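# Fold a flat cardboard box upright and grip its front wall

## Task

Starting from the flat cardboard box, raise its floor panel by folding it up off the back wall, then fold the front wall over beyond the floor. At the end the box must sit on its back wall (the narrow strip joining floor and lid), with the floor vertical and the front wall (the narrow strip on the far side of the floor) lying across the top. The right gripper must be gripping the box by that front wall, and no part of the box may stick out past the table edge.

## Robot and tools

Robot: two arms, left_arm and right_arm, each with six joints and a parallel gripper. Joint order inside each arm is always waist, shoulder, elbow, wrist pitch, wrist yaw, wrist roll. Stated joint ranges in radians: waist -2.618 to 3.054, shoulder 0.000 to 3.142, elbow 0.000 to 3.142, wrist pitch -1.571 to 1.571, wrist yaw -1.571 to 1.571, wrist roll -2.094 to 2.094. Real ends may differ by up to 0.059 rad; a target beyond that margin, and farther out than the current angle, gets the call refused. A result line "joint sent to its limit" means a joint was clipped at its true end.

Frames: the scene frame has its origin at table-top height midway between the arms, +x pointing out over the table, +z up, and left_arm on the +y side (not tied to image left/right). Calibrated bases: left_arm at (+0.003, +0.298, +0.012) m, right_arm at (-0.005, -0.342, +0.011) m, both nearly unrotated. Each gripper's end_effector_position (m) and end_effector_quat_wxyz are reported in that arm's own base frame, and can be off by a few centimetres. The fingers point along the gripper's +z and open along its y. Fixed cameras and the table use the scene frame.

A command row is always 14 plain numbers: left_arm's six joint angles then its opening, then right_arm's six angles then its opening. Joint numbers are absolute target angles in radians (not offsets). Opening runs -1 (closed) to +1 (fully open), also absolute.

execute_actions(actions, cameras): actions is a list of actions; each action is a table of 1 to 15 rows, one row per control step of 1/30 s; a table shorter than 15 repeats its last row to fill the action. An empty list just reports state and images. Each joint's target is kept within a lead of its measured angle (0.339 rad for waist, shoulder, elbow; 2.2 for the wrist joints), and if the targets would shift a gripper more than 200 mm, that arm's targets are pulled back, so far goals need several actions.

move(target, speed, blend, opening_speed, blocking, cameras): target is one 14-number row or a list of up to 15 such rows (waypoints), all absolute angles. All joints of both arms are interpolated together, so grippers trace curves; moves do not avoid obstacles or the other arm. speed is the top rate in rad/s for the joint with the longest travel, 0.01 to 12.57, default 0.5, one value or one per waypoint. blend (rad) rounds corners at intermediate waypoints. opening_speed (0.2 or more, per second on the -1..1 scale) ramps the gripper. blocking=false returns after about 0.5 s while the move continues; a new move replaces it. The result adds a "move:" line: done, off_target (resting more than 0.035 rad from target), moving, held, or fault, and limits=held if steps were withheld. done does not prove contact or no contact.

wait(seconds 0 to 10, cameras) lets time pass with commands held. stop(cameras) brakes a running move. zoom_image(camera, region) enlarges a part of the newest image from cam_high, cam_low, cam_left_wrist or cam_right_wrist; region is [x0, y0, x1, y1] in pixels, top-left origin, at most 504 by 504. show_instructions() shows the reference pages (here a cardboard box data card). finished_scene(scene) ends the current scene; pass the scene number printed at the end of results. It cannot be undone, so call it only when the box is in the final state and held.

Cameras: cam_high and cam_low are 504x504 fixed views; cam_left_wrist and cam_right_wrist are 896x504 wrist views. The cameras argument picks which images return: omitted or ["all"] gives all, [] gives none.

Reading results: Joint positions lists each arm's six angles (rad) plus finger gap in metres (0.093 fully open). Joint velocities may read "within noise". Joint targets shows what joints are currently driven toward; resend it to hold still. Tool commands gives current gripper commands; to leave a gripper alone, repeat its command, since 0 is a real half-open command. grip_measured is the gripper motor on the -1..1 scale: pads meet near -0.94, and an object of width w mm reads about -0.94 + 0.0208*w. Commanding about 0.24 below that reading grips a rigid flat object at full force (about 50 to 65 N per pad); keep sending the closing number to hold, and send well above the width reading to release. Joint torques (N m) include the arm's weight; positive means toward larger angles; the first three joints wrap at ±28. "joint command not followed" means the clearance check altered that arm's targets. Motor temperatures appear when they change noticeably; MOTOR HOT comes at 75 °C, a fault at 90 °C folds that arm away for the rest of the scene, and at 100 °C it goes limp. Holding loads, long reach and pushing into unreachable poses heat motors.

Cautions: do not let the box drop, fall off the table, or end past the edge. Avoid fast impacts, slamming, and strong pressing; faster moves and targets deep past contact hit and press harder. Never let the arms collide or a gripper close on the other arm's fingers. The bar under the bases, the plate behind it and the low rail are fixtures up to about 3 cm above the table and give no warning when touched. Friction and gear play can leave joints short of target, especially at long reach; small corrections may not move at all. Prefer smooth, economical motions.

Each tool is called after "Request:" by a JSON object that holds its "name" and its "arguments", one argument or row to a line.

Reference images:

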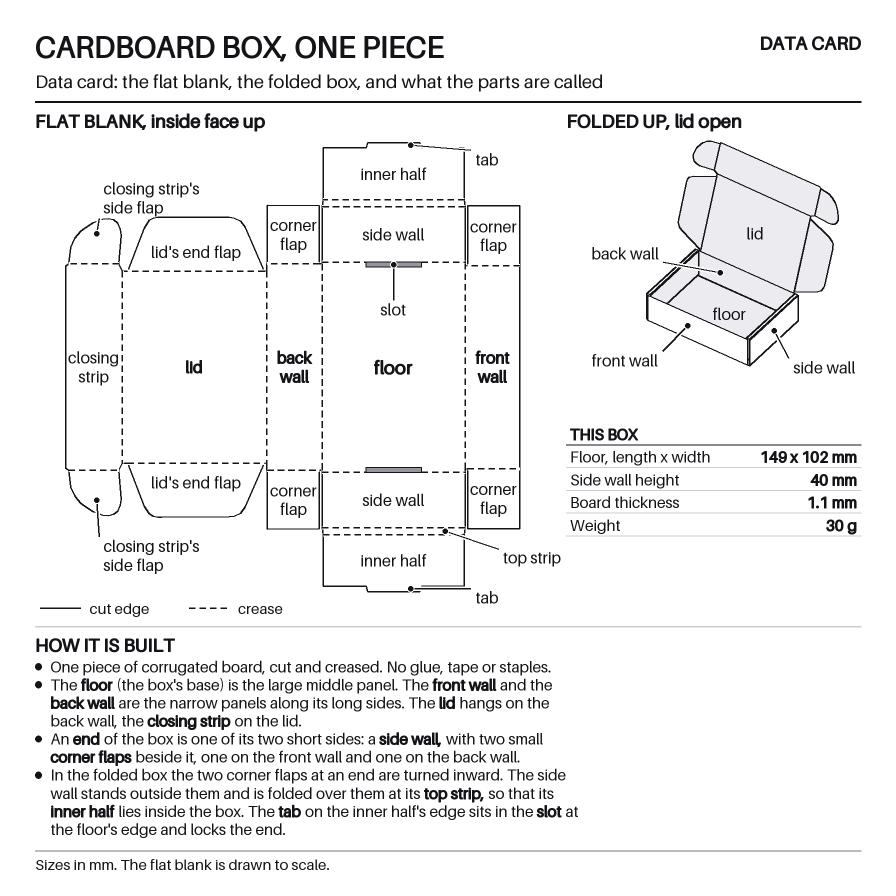

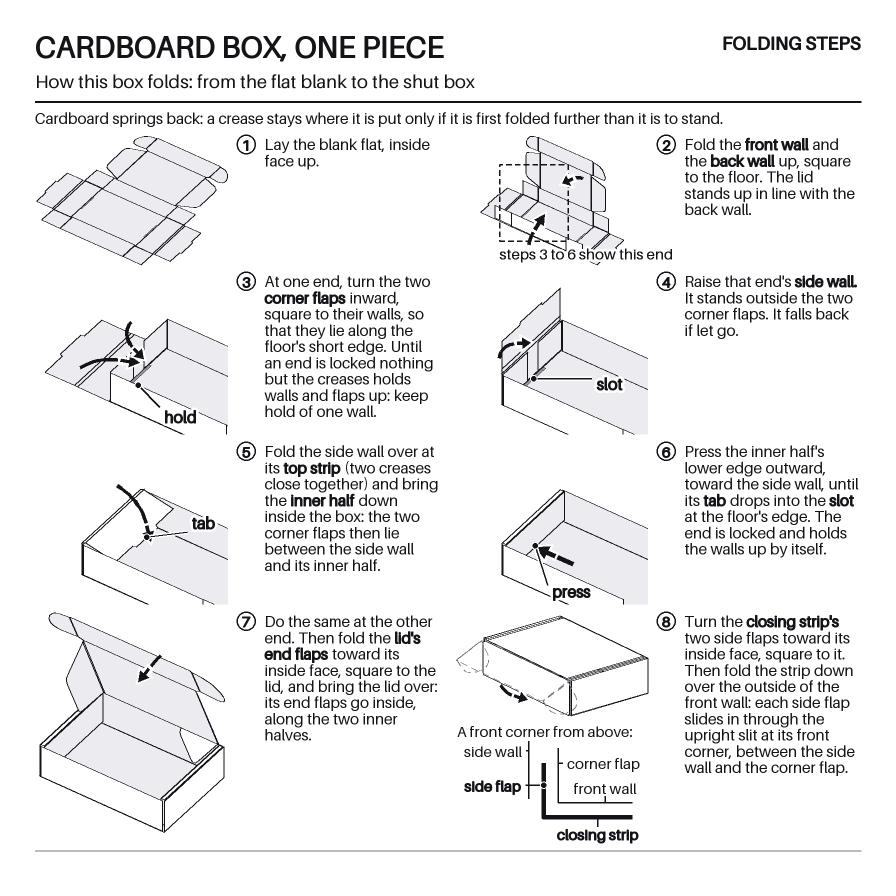

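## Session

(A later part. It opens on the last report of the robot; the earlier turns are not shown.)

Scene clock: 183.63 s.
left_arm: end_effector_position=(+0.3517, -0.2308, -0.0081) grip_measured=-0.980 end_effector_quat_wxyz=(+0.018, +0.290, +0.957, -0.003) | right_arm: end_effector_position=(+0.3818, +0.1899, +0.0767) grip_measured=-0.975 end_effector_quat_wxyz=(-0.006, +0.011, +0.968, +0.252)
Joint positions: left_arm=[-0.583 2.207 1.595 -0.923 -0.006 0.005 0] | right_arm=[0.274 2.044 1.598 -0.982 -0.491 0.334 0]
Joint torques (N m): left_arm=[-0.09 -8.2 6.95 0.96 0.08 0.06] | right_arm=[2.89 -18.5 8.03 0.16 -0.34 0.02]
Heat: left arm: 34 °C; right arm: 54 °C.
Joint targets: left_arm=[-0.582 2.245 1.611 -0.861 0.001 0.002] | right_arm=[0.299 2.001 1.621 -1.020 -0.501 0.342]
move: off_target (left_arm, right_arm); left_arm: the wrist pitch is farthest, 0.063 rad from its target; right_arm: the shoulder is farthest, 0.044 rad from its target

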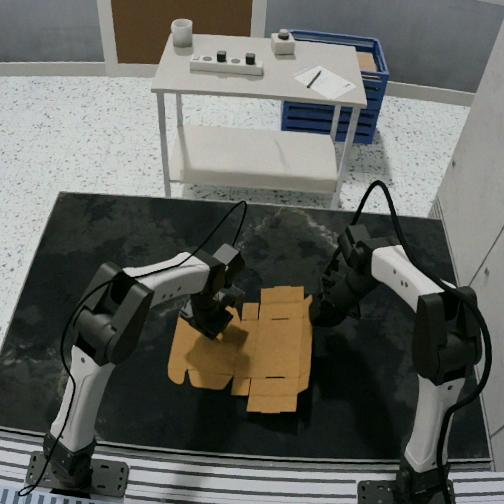

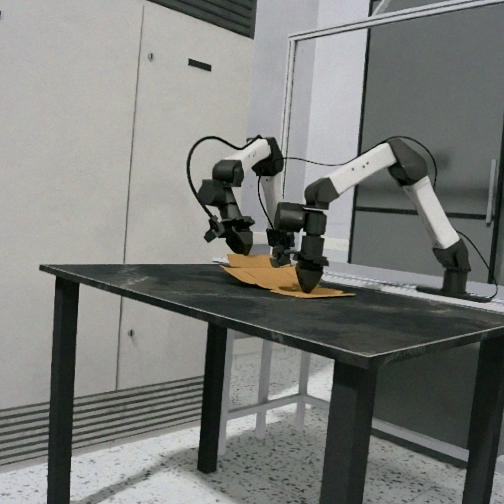

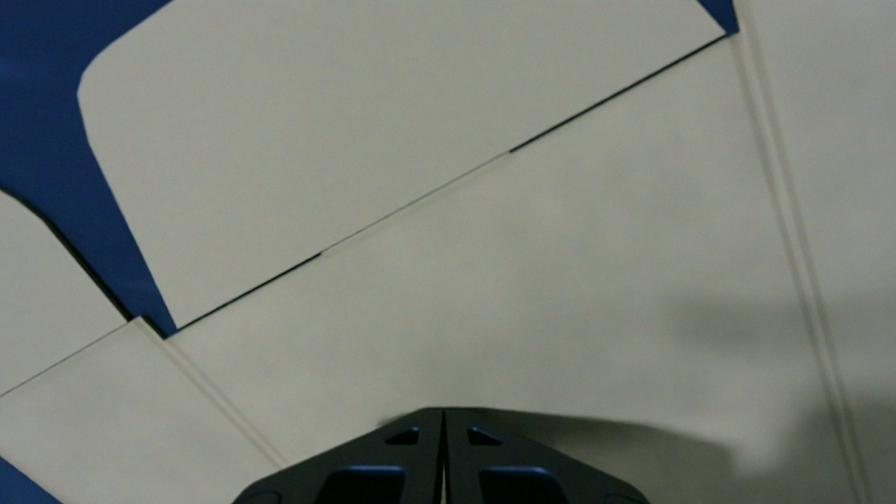

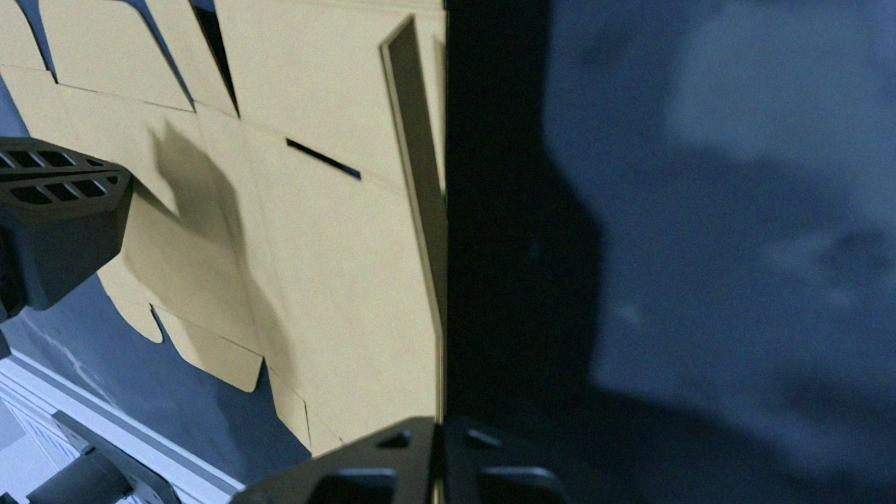

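Request:
{"name": "move", "arguments": {
  "target": [-0.588,2.245,1.612,-0.86,0,0,-1,0.517,2.10,1.96,-1.19,-0.385,0.527,-1],
  "speed": 0.15
}}

Request:
{"name": "zoom_image", "arguments": {
  "camera": "cam_low",
  "region": [180, 190, 380, 320]
}}

Scene clock: 188.07 s.
left_arm: end_effector_position=(+0.3529, -0.2290, -0.0081) grip_measured=-0.980 end_effector_quat_wxyz=(+0.018, +0.288, +0.958, -0.002) | right_arm: end_effector_position=(+0.3799, +0.2730, +0.1581) grip_measured=-0.975 end_effector_quat_wxyz=(+0.037, -0.002, +0.970, +0.238)
Joint positions: left_arm=[-0.578 2.207 1.595 -0.923 -0.007 0.005 0] | right_arm=[0.487 2.059 1.942 -1.147 -0.385 0.543 0]
Joint torques (N m): left_arm=[-0.61 -8.18 7.04 0.98 0.05 0.05] | right_arm=[3.4 -10.63 7.98 0.43 -0.18 -0.2]
Heat: left arm: 34 °C; right arm: 54 °C.
Joint targets: left_arm=[-0.584 2.245 1.612 -0.860 -0.001 0.000] | right_arm=[0.518 2.100 1.960 -1.190 -0.385 0.528]
move: off_target (left_arm, right_arm); left_arm: the wrist pitch is farthest, 0.063 rad from its target; right_arm: the wrist pitch is farthest, 0.043 rad from its target

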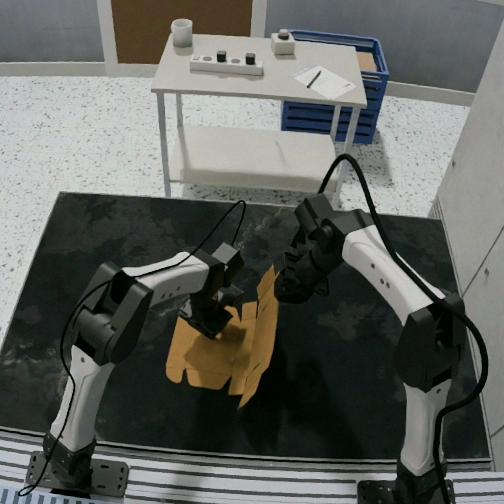

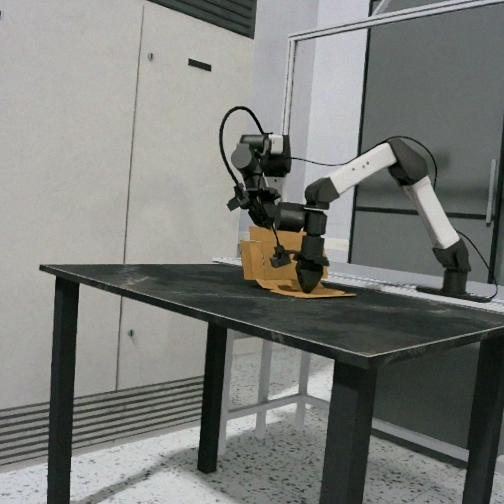

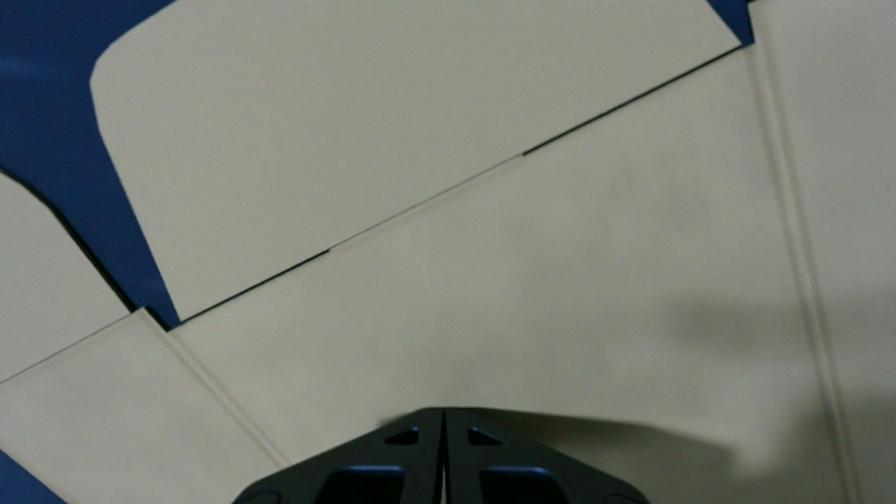

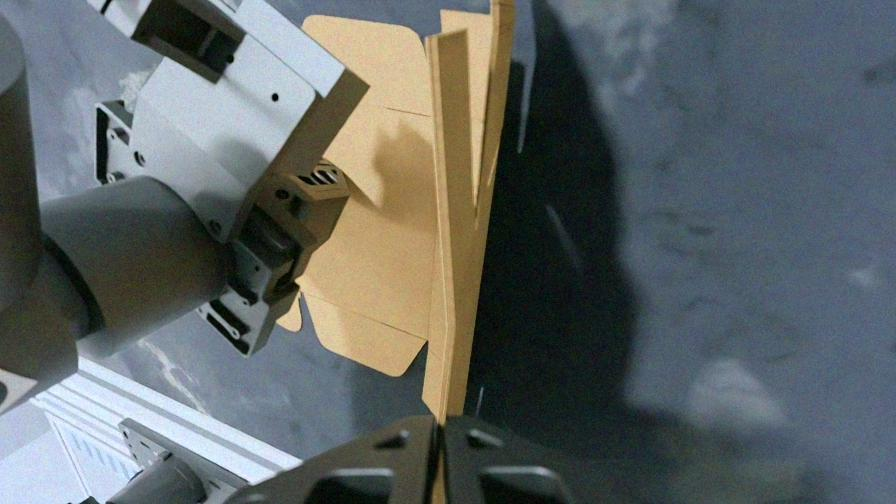

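Scaled by 2.520 (camera's finer frame: 720x720).

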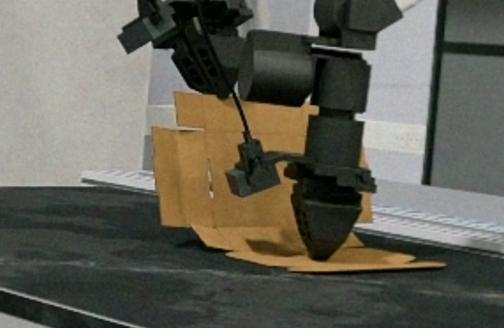

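Request:
{"name": "move", "arguments": {
  "target": [
    [-0.578,2.0,1.60,-1.10,0,0,-1,0.517,2.10,1.96,-1.19,-0.385,0.527,-1],
    [-0.503,1.98,1.447,-0.95,0,0,-1,0.517,2.10,1.96,-1.19,-0.385,0.527,-1],
    [-0.503,2.146,1.447,-0.79,0,0,-1,0.54,2.18,1.98,-1.19,-0.36,0.55,-1]
  ],
  "speed": [0.4,0.3,0.15]
}}

Request:
{"name": "zoom_image", "arguments": {
  "camera": "cam_low",
  "region": [180, 190, 380, 320]
}}

Scene clock: 194.03 s.
left_arm: end_effector_position=(+0.3541, -0.2013, -0.0073) grip_measured=-0.980 end_effector_quat_wxyz=(+0.037, +0.254, +0.966, -0.008) | right_arm: end_effector_position=(+0.3706, +0.2871, +0.1226) grip_measured=-0.975 end_effector_quat_wxyz=(-0.004, -0.014, +0.976, +0.215)
Joint positions: left_arm=[-0.519 2.126 1.463 -0.834 -0.004 -0.004 0] | right_arm=[0.526 2.144 1.952 -1.163 -0.379 0.539 0]
Joint torques (N m): left_arm=[0.27 -9.16 4.59 0.88 0.04 0.03] | right_arm=[1.83 -11.78 8.61 0.41 0.04 0.07]
Heat: left arm: 34 °C; right arm: 53 °C.
Joint targets: left_arm=[-0.514 2.146 1.448 -0.790 0.001 -0.009] | right_arm=[0.539 2.180 1.980 -1.191 -0.360 0.550]
move: off_target (left_arm, right_arm); left_arm: the wrist pitch is farthest, 0.044 rad from its target; right_arm: the shoulder is farthest, 0.036 rad from its target

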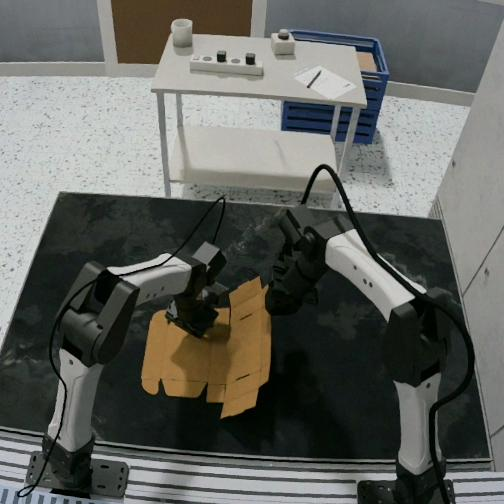

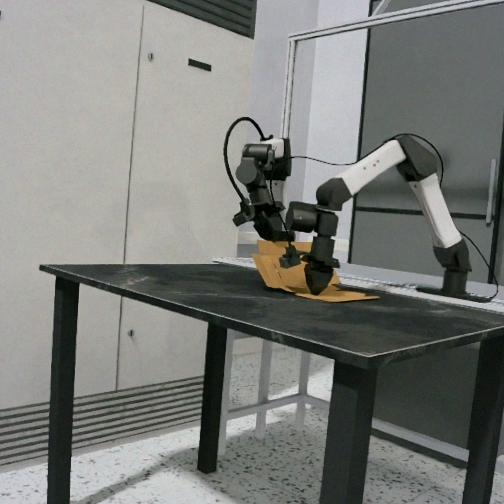

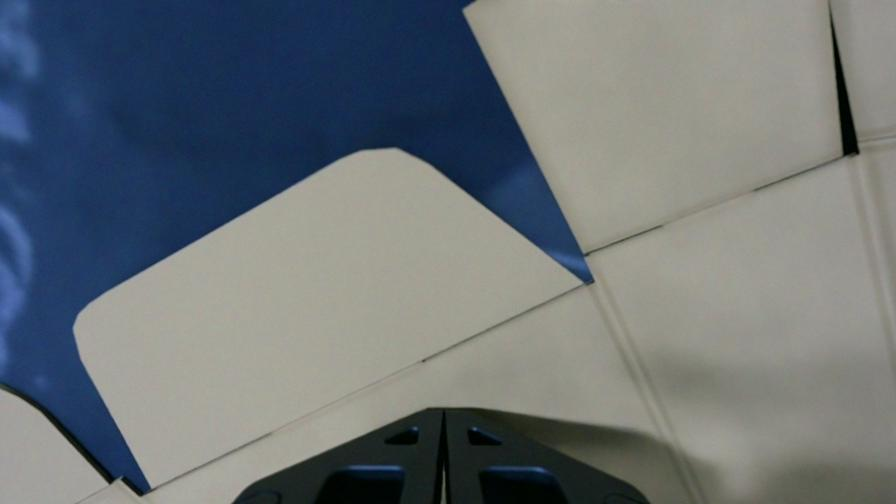

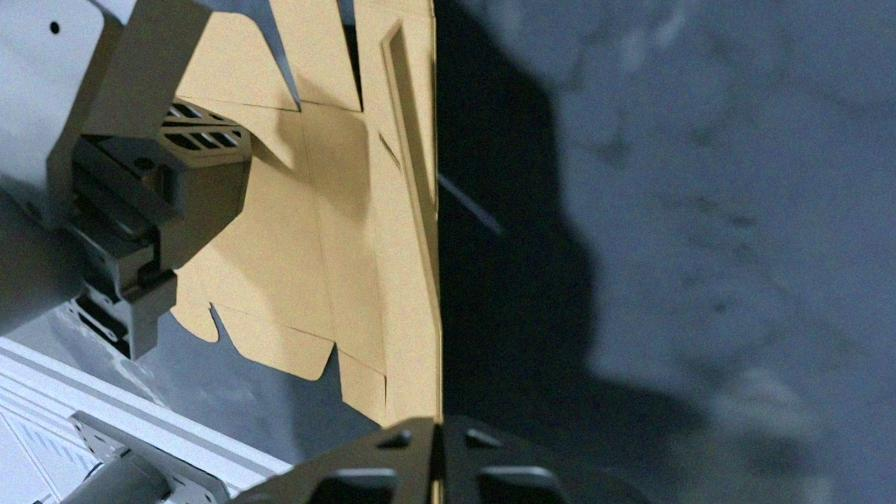

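Scaled by 2.520 (camera's finer frame: 720x720).

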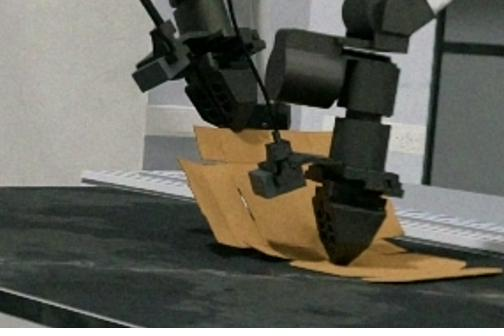

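Request:
{"name": "move", "arguments": {
  "target": [
    [-0.503,2.0,1.45,-0.95,0,0,-1,0.53,2.18,1.98,-1.19,-0.36,0.55,-1],
    [-0.565,2.03,1.533,-1.0,0,0,-1,0.365,2.10,1.84,-1.10,-0.40,0.42,-1],
    [-0.565,2.198,1.533,-0.83,0,0,-1,0.365,2.10,1.84,-1.10,-0.40,0.42,-1]
  ],
  "speed": [0.4,0.15,0.25]
}}

Request:
{"name": "zoom_image", "arguments": {
  "camera": "cam_low",
  "region": [180, 190, 380, 320]
}}

Scene clock: 199.03 s.
left_arm: end_effector_position=(+0.3444, -0.2144, -0.0079) grip_measured=-0.981 end_effector_quat_wxyz=(+0.015, +0.274, +0.962, -0.002) | right_arm: end_effector_position=(+0.4035, +0.2193, +0.0963) grip_measured=-0.975 end_effector_quat_wxyz=(+0.006, +0.017, +0.978, +0.206)
Joint positions: left_arm=[-0.558 2.158 1.515 -0.898 -0.004 -0.004 0] | right_arm=[0.362 2.144 1.856 -1.109 -0.379 0.429 0]
Joint torques (N m): left_arm=[-0.59 -7.71 6.98 1.02 0.06 0.12] | right_arm=[0.84 -19.74 5.2 0.75 -0.36 -0.12]
Heat: left arm: 34 °C; right arm: 53 °C.
Joint targets: left_arm=[-0.565 2.197 1.532 -0.830 0.000 0.000] | right_arm=[0.365 2.100 1.841 -1.099 -0.399 0.419]
move: off_target (left_arm, right_arm); left_arm: the wrist pitch is farthest, 0.068 rad from its target; right_arm: the shoulder is farthest, 0.044 rad from its target

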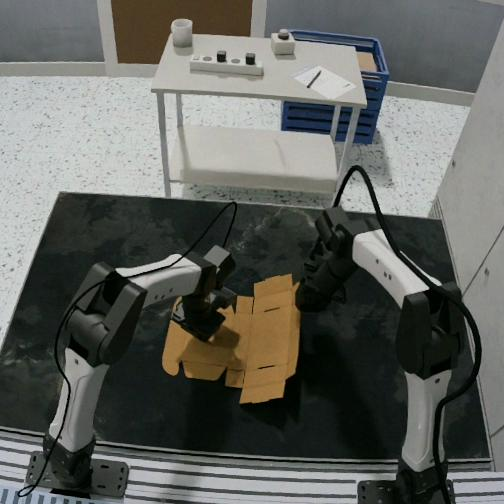

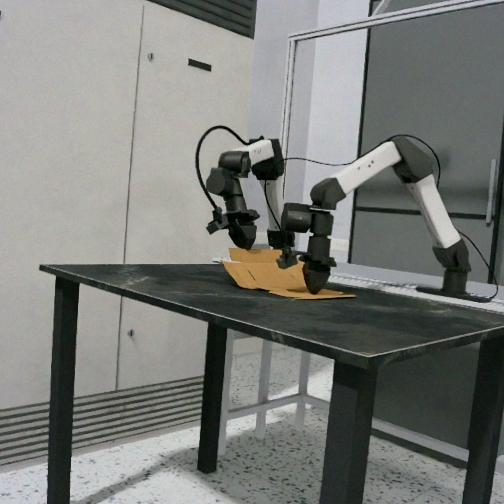

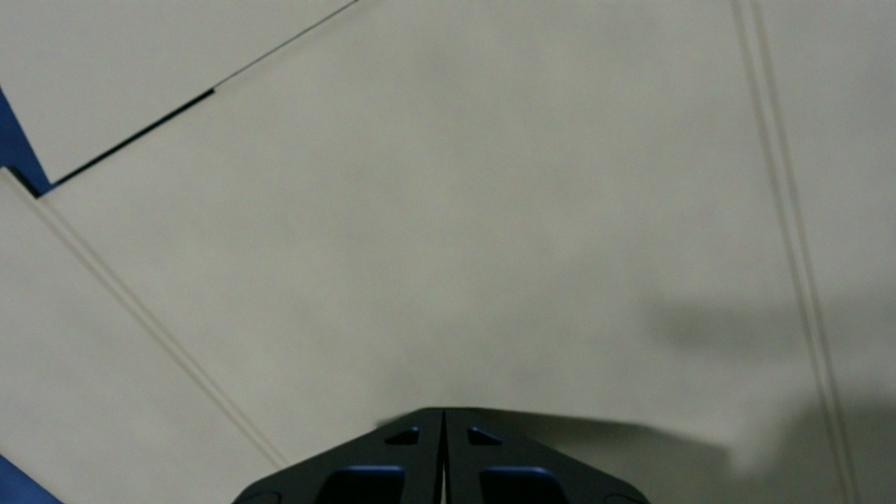

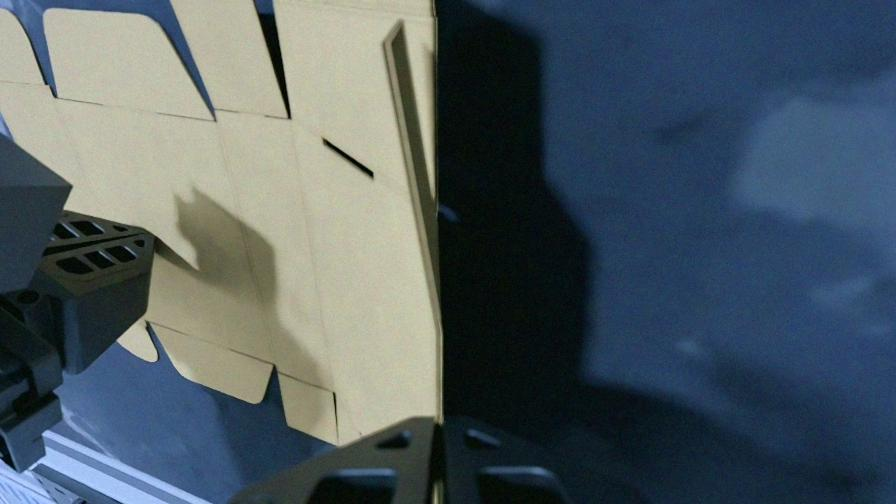

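Scaled by 2.520 (camera's finer frame: 720x720).

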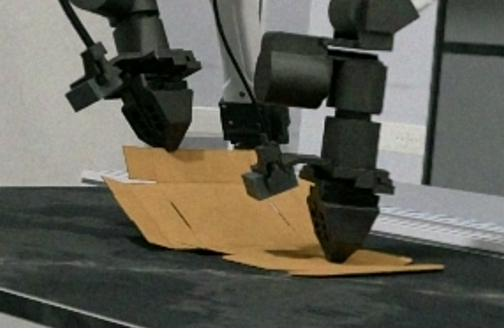

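Request:
{"name": "move", "arguments": {
  "target": [
    [-0.565,2.198,1.533,-0.83,0,0,-1,0.525,2.18,2.01,-1.21,-0.36,0.55,-1],
    [-0.565,2.198,1.533,-0.83,0,0,-1,0.60,2.29,2.14,-1.25,-0.32,0.60,-1]
  ],
  "speed": 0.15
}}

Request:
{"name": "zoom_image", "arguments": {
  "camera": "cam_low",
  "region": [180, 190, 380, 320]
}}

Scene clock: 202.83 s.
left_arm: end_effector_position=(+0.3447, -0.2138, -0.0079) grip_measured=-0.981 end_effector_quat_wxyz=(+0.015, +0.277, +0.961, -0.002) | right_arm: end_effector_position=(+0.3989, +0.3084, +0.1437) grip_measured=-0.975 end_effector_quat_wxyz=(+0.046, +0.007, +0.976, +0.213)
Joint positions: left_arm=[-0.557 2.158 1.515 -0.898 -0.004 0.005 0] | right_arm=[0.557 2.22 2.15 -1.182 -0.309 0.621 0]
Joint torques (N m): left_arm=[-0.72 -7.51 6.98 1.01 0.03 0.12] | right_arm=[4.59 -9.26 5.63 0.18 -0.23 -0.2]
Heat: left arm: 33 °C; right arm: 53 °C.
Joint targets: left_arm=[-0.563 2.198 1.533 -0.830 0.000 0.009] | right_arm=[0.600 2.290 2.140 -1.250 -0.320 0.602]
move: off_target (left_arm, right_arm); left_arm: the wrist pitch is farthest, 0.068 rad from its target; right_arm: the shoulder is farthest, 0.070 rad from its target

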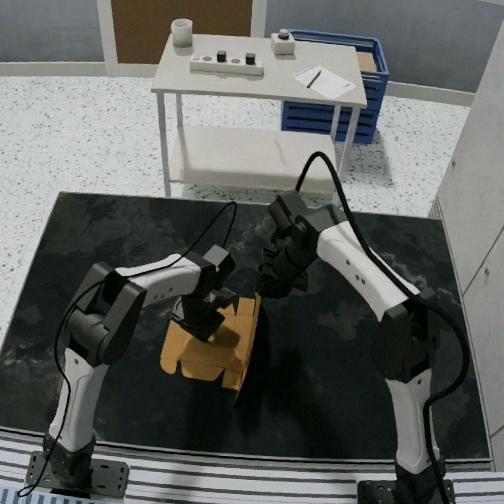

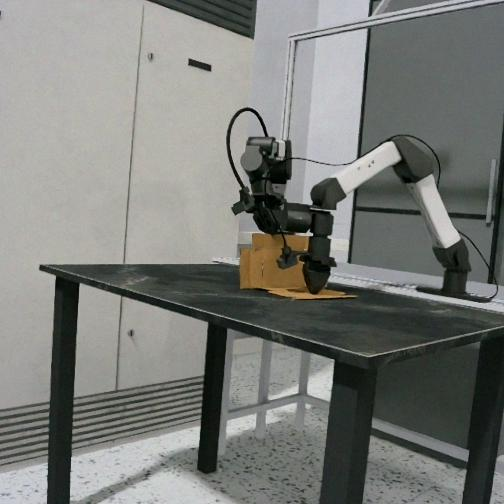

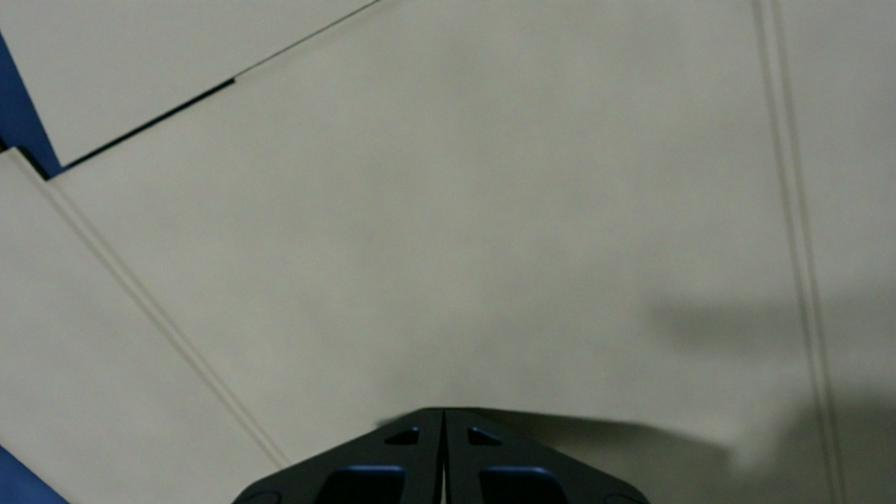

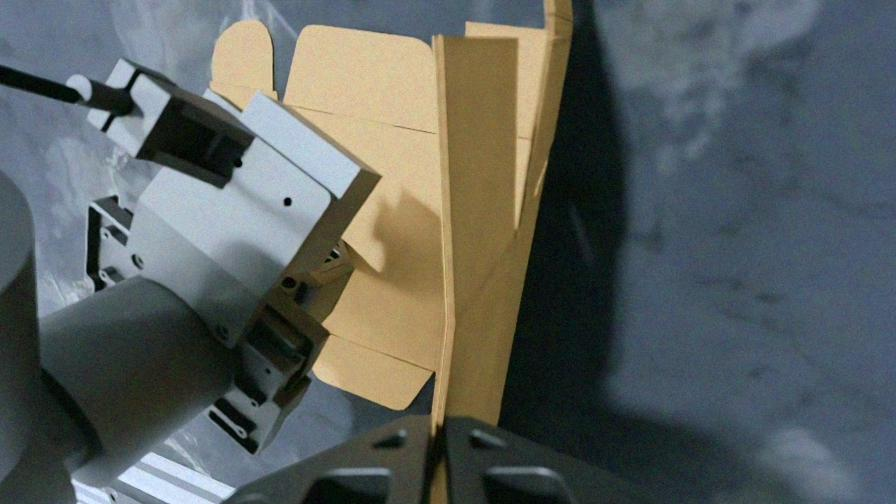

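Scaled by 2.520 (camera's finer frame: 720x720).

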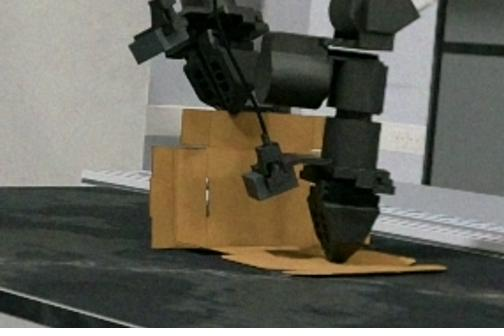

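Request:
{"name": "move", "arguments": {
  "target": [-0.565,2.198,1.533,-0.83,0,0,-1,0.685,2.40,2.24,-1.28,-0.27,0.66,-1],
  "speed": 0.12
}}

Request:
{"name": "zoom_image", "arguments": {
  "camera": "cam_low",
  "region": [180, 190, 380, 320]
}}

Scene clock: 204.90 s.
left_arm: end_effector_position=(+0.3422, -0.2130, -0.0079) grip_measured=-0.981 end_effector_quat_wxyz=(+0.010, +0.274, +0.962, -0.001) | right_arm: end_effector_position=(+0.4051, +0.3323, +0.1451) grip_measured=-0.975 end_effector_quat_wxyz=(+0.058, +0.007, +0.972, +0.227)
Joint positions: left_arm=[-0.558 2.158 1.515 -0.909 -0.004 -0.004 0] | right_arm=[0.59 2.271 2.225 -1.159 -0.306 0.662 0]
Joint torques (N m): left_arm=[-0.09 -11.19 5.64 0.43 0 0.09] | right_arm=[1.43 -16.83 6.34 0.89 -0.08 -0.13]
Heat: left arm: 33 °C; right arm: 52 °C.
Joint targets: left_arm=[-0.558 2.158 1.515 -0.898 -0.004 -0.004] | right_arm=[0.601 2.271 2.222 -1.173 -0.306 0.650]
move: held (left_arm, right_arm; a check stopped the path); limits=held; left_arm: the wrist pitch is farthest, 0.079 rad from its target; right_arm: the shoulder is farthest, 0.129 rad from its target
joint command not followed: on one or more control steps a check withheld the commanded joint targets of the left arm, and it was not sent them on those steps.
cause: the commanded joint targets, or the way to them, would bring a part of the robot too close to another arm (this arm's wrist (the part past the wrist pitch) and the right arm's wrist camera, along the way the arms are being sent, or toward where that arm still pushes).
joint command not followed: on one or more control steps a check withheld the commanded joint targets of the right arm, and it was not sent them on those steps.
cause: the commanded joint targets, or the way to them, would bring a part of the robot too close to another arm (this arm's wrist camera and the left arm's wrist (the part past the wrist pitch), along the way the arms are being sent, or toward where that arm still pushes).

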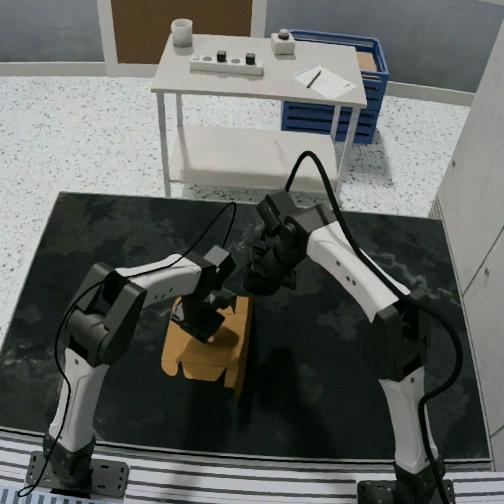

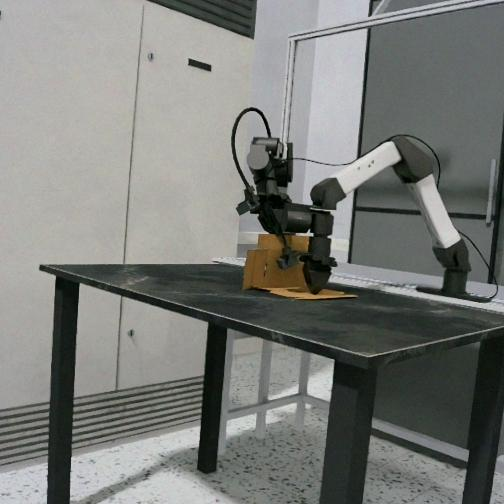

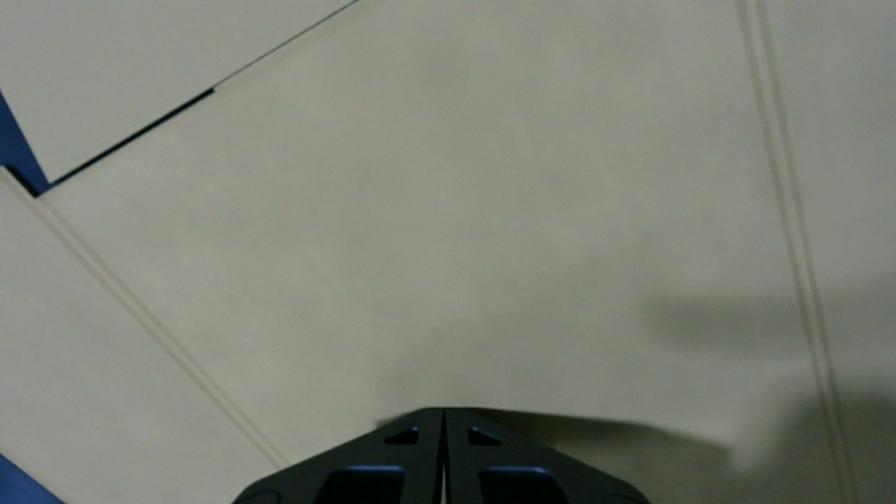

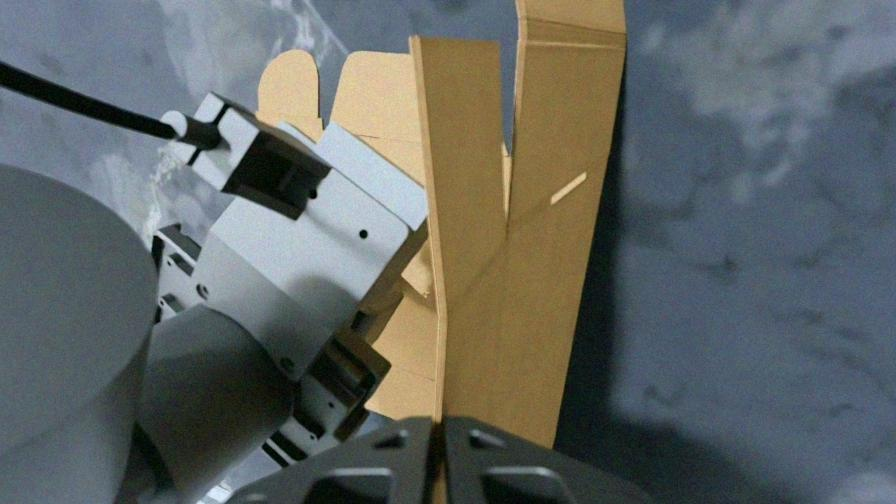

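Scaled by 2.520 (camera's finer frame: 720x720).

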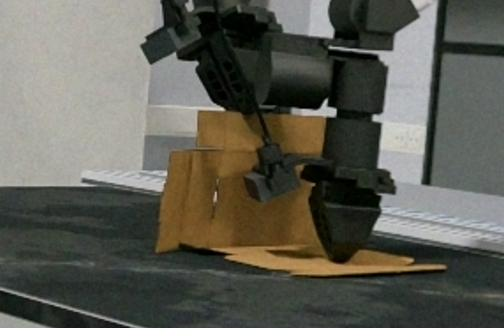

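Request:
{"name": "move", "arguments": {
  "target": [
    [-0.45,2.05,1.515,-1.0,0,0,-1,0.59,2.271,2.225,-1.16,-0.306,0.655,-1],
    [-0.15,1.9,1.515,-1.1,0,0,-1,0.59,2.271,2.225,-1.16,-0.306,0.655,-1],
    [-0.1,1.6,1.515,-1.2,0,0,-1,0.65,2.37,2.25,-1.25,-0.28,0.66,-1]
  ],
  "speed": [0.3,0.5,0.15]
}}

Request:
{"name": "zoom_image", "arguments": {
  "camera": "cam_low",
  "region": [180, 190, 380, 320]
}}

Scene clock: 210.17 s.
left_arm: end_effector_position=(+0.3504, -0.0330, +0.1812) grip_measured=-0.980 end_effector_quat_wxyz=(+0.148, +0.045, +0.988, -0.006) | right_arm: end_effector_position=(+0.3820, +0.3431, +0.1110) grip_measured=-0.975 end_effector_quat_wxyz=(+0.013, -0.006, +0.982, +0.190)
Joint positions: left_arm=[-0.095 1.614 1.515 -1.176 -0.002 -0.004 0] | right_arm=[0.638 2.332 2.228 -1.213 -0.29 0.662 0]
Joint torques (N m): left_arm=[0.53 -8.53 6.42 0.7 0.01 0.12] | right_arm=[1.72 -13.34 8.14 0.4 0.08 -0.05]
Heat: left arm: 33 °C; right arm: 54 °C.
Joint targets: left_arm=[-0.088 1.600 1.515 -1.199 0.000 0.000] | right_arm=[0.650 2.371 2.250 -1.250 -0.273 0.660]
move: off_target (right_arm); right_arm: the shoulder is farthest, 0.038 rad from its target

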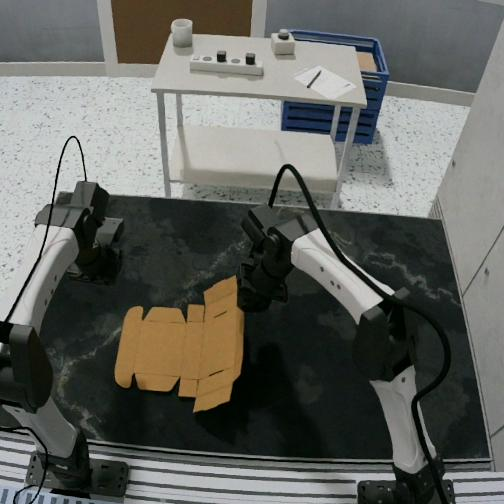

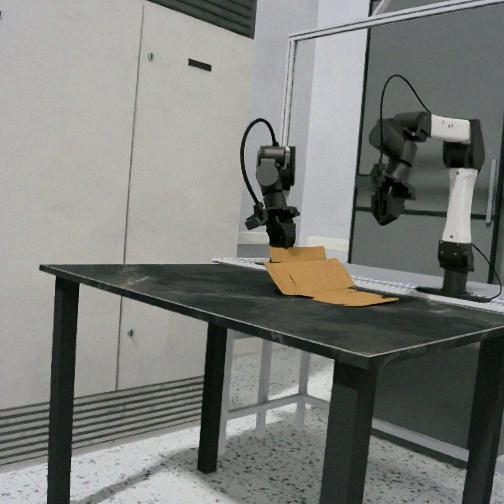

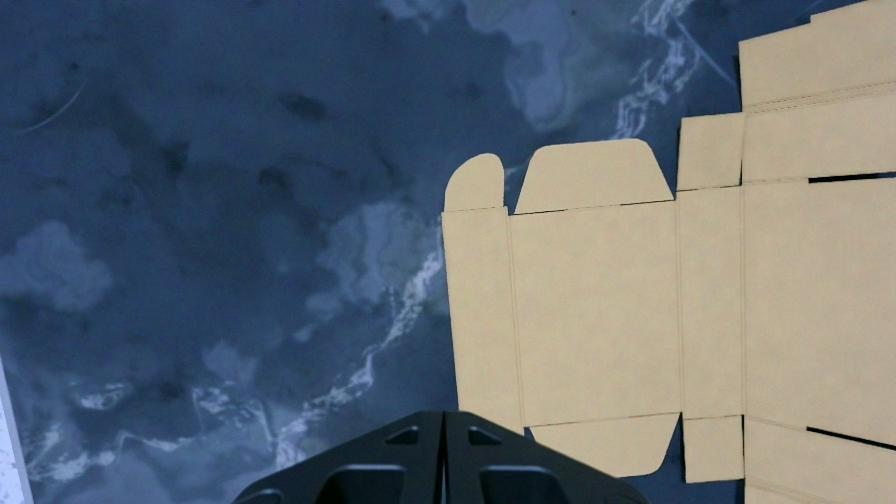

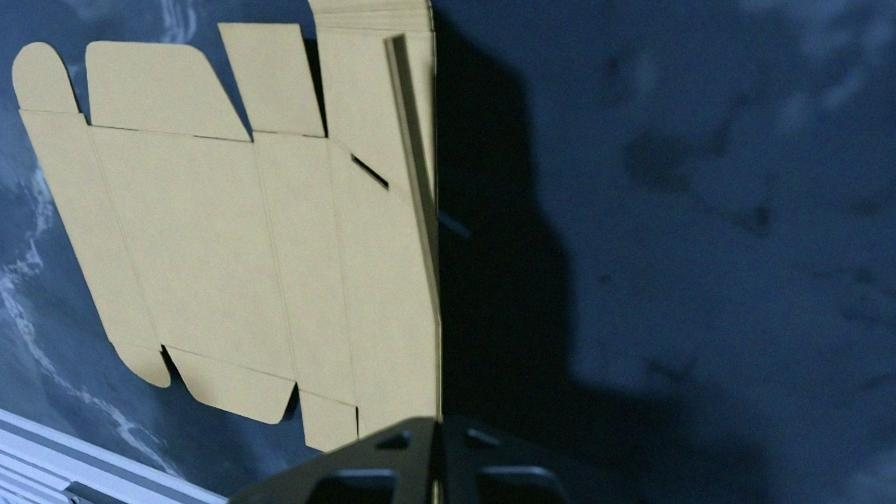

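Scaled by 2.520 (camera's finer frame: 720x720).

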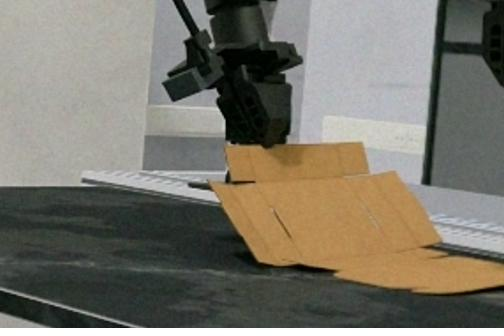

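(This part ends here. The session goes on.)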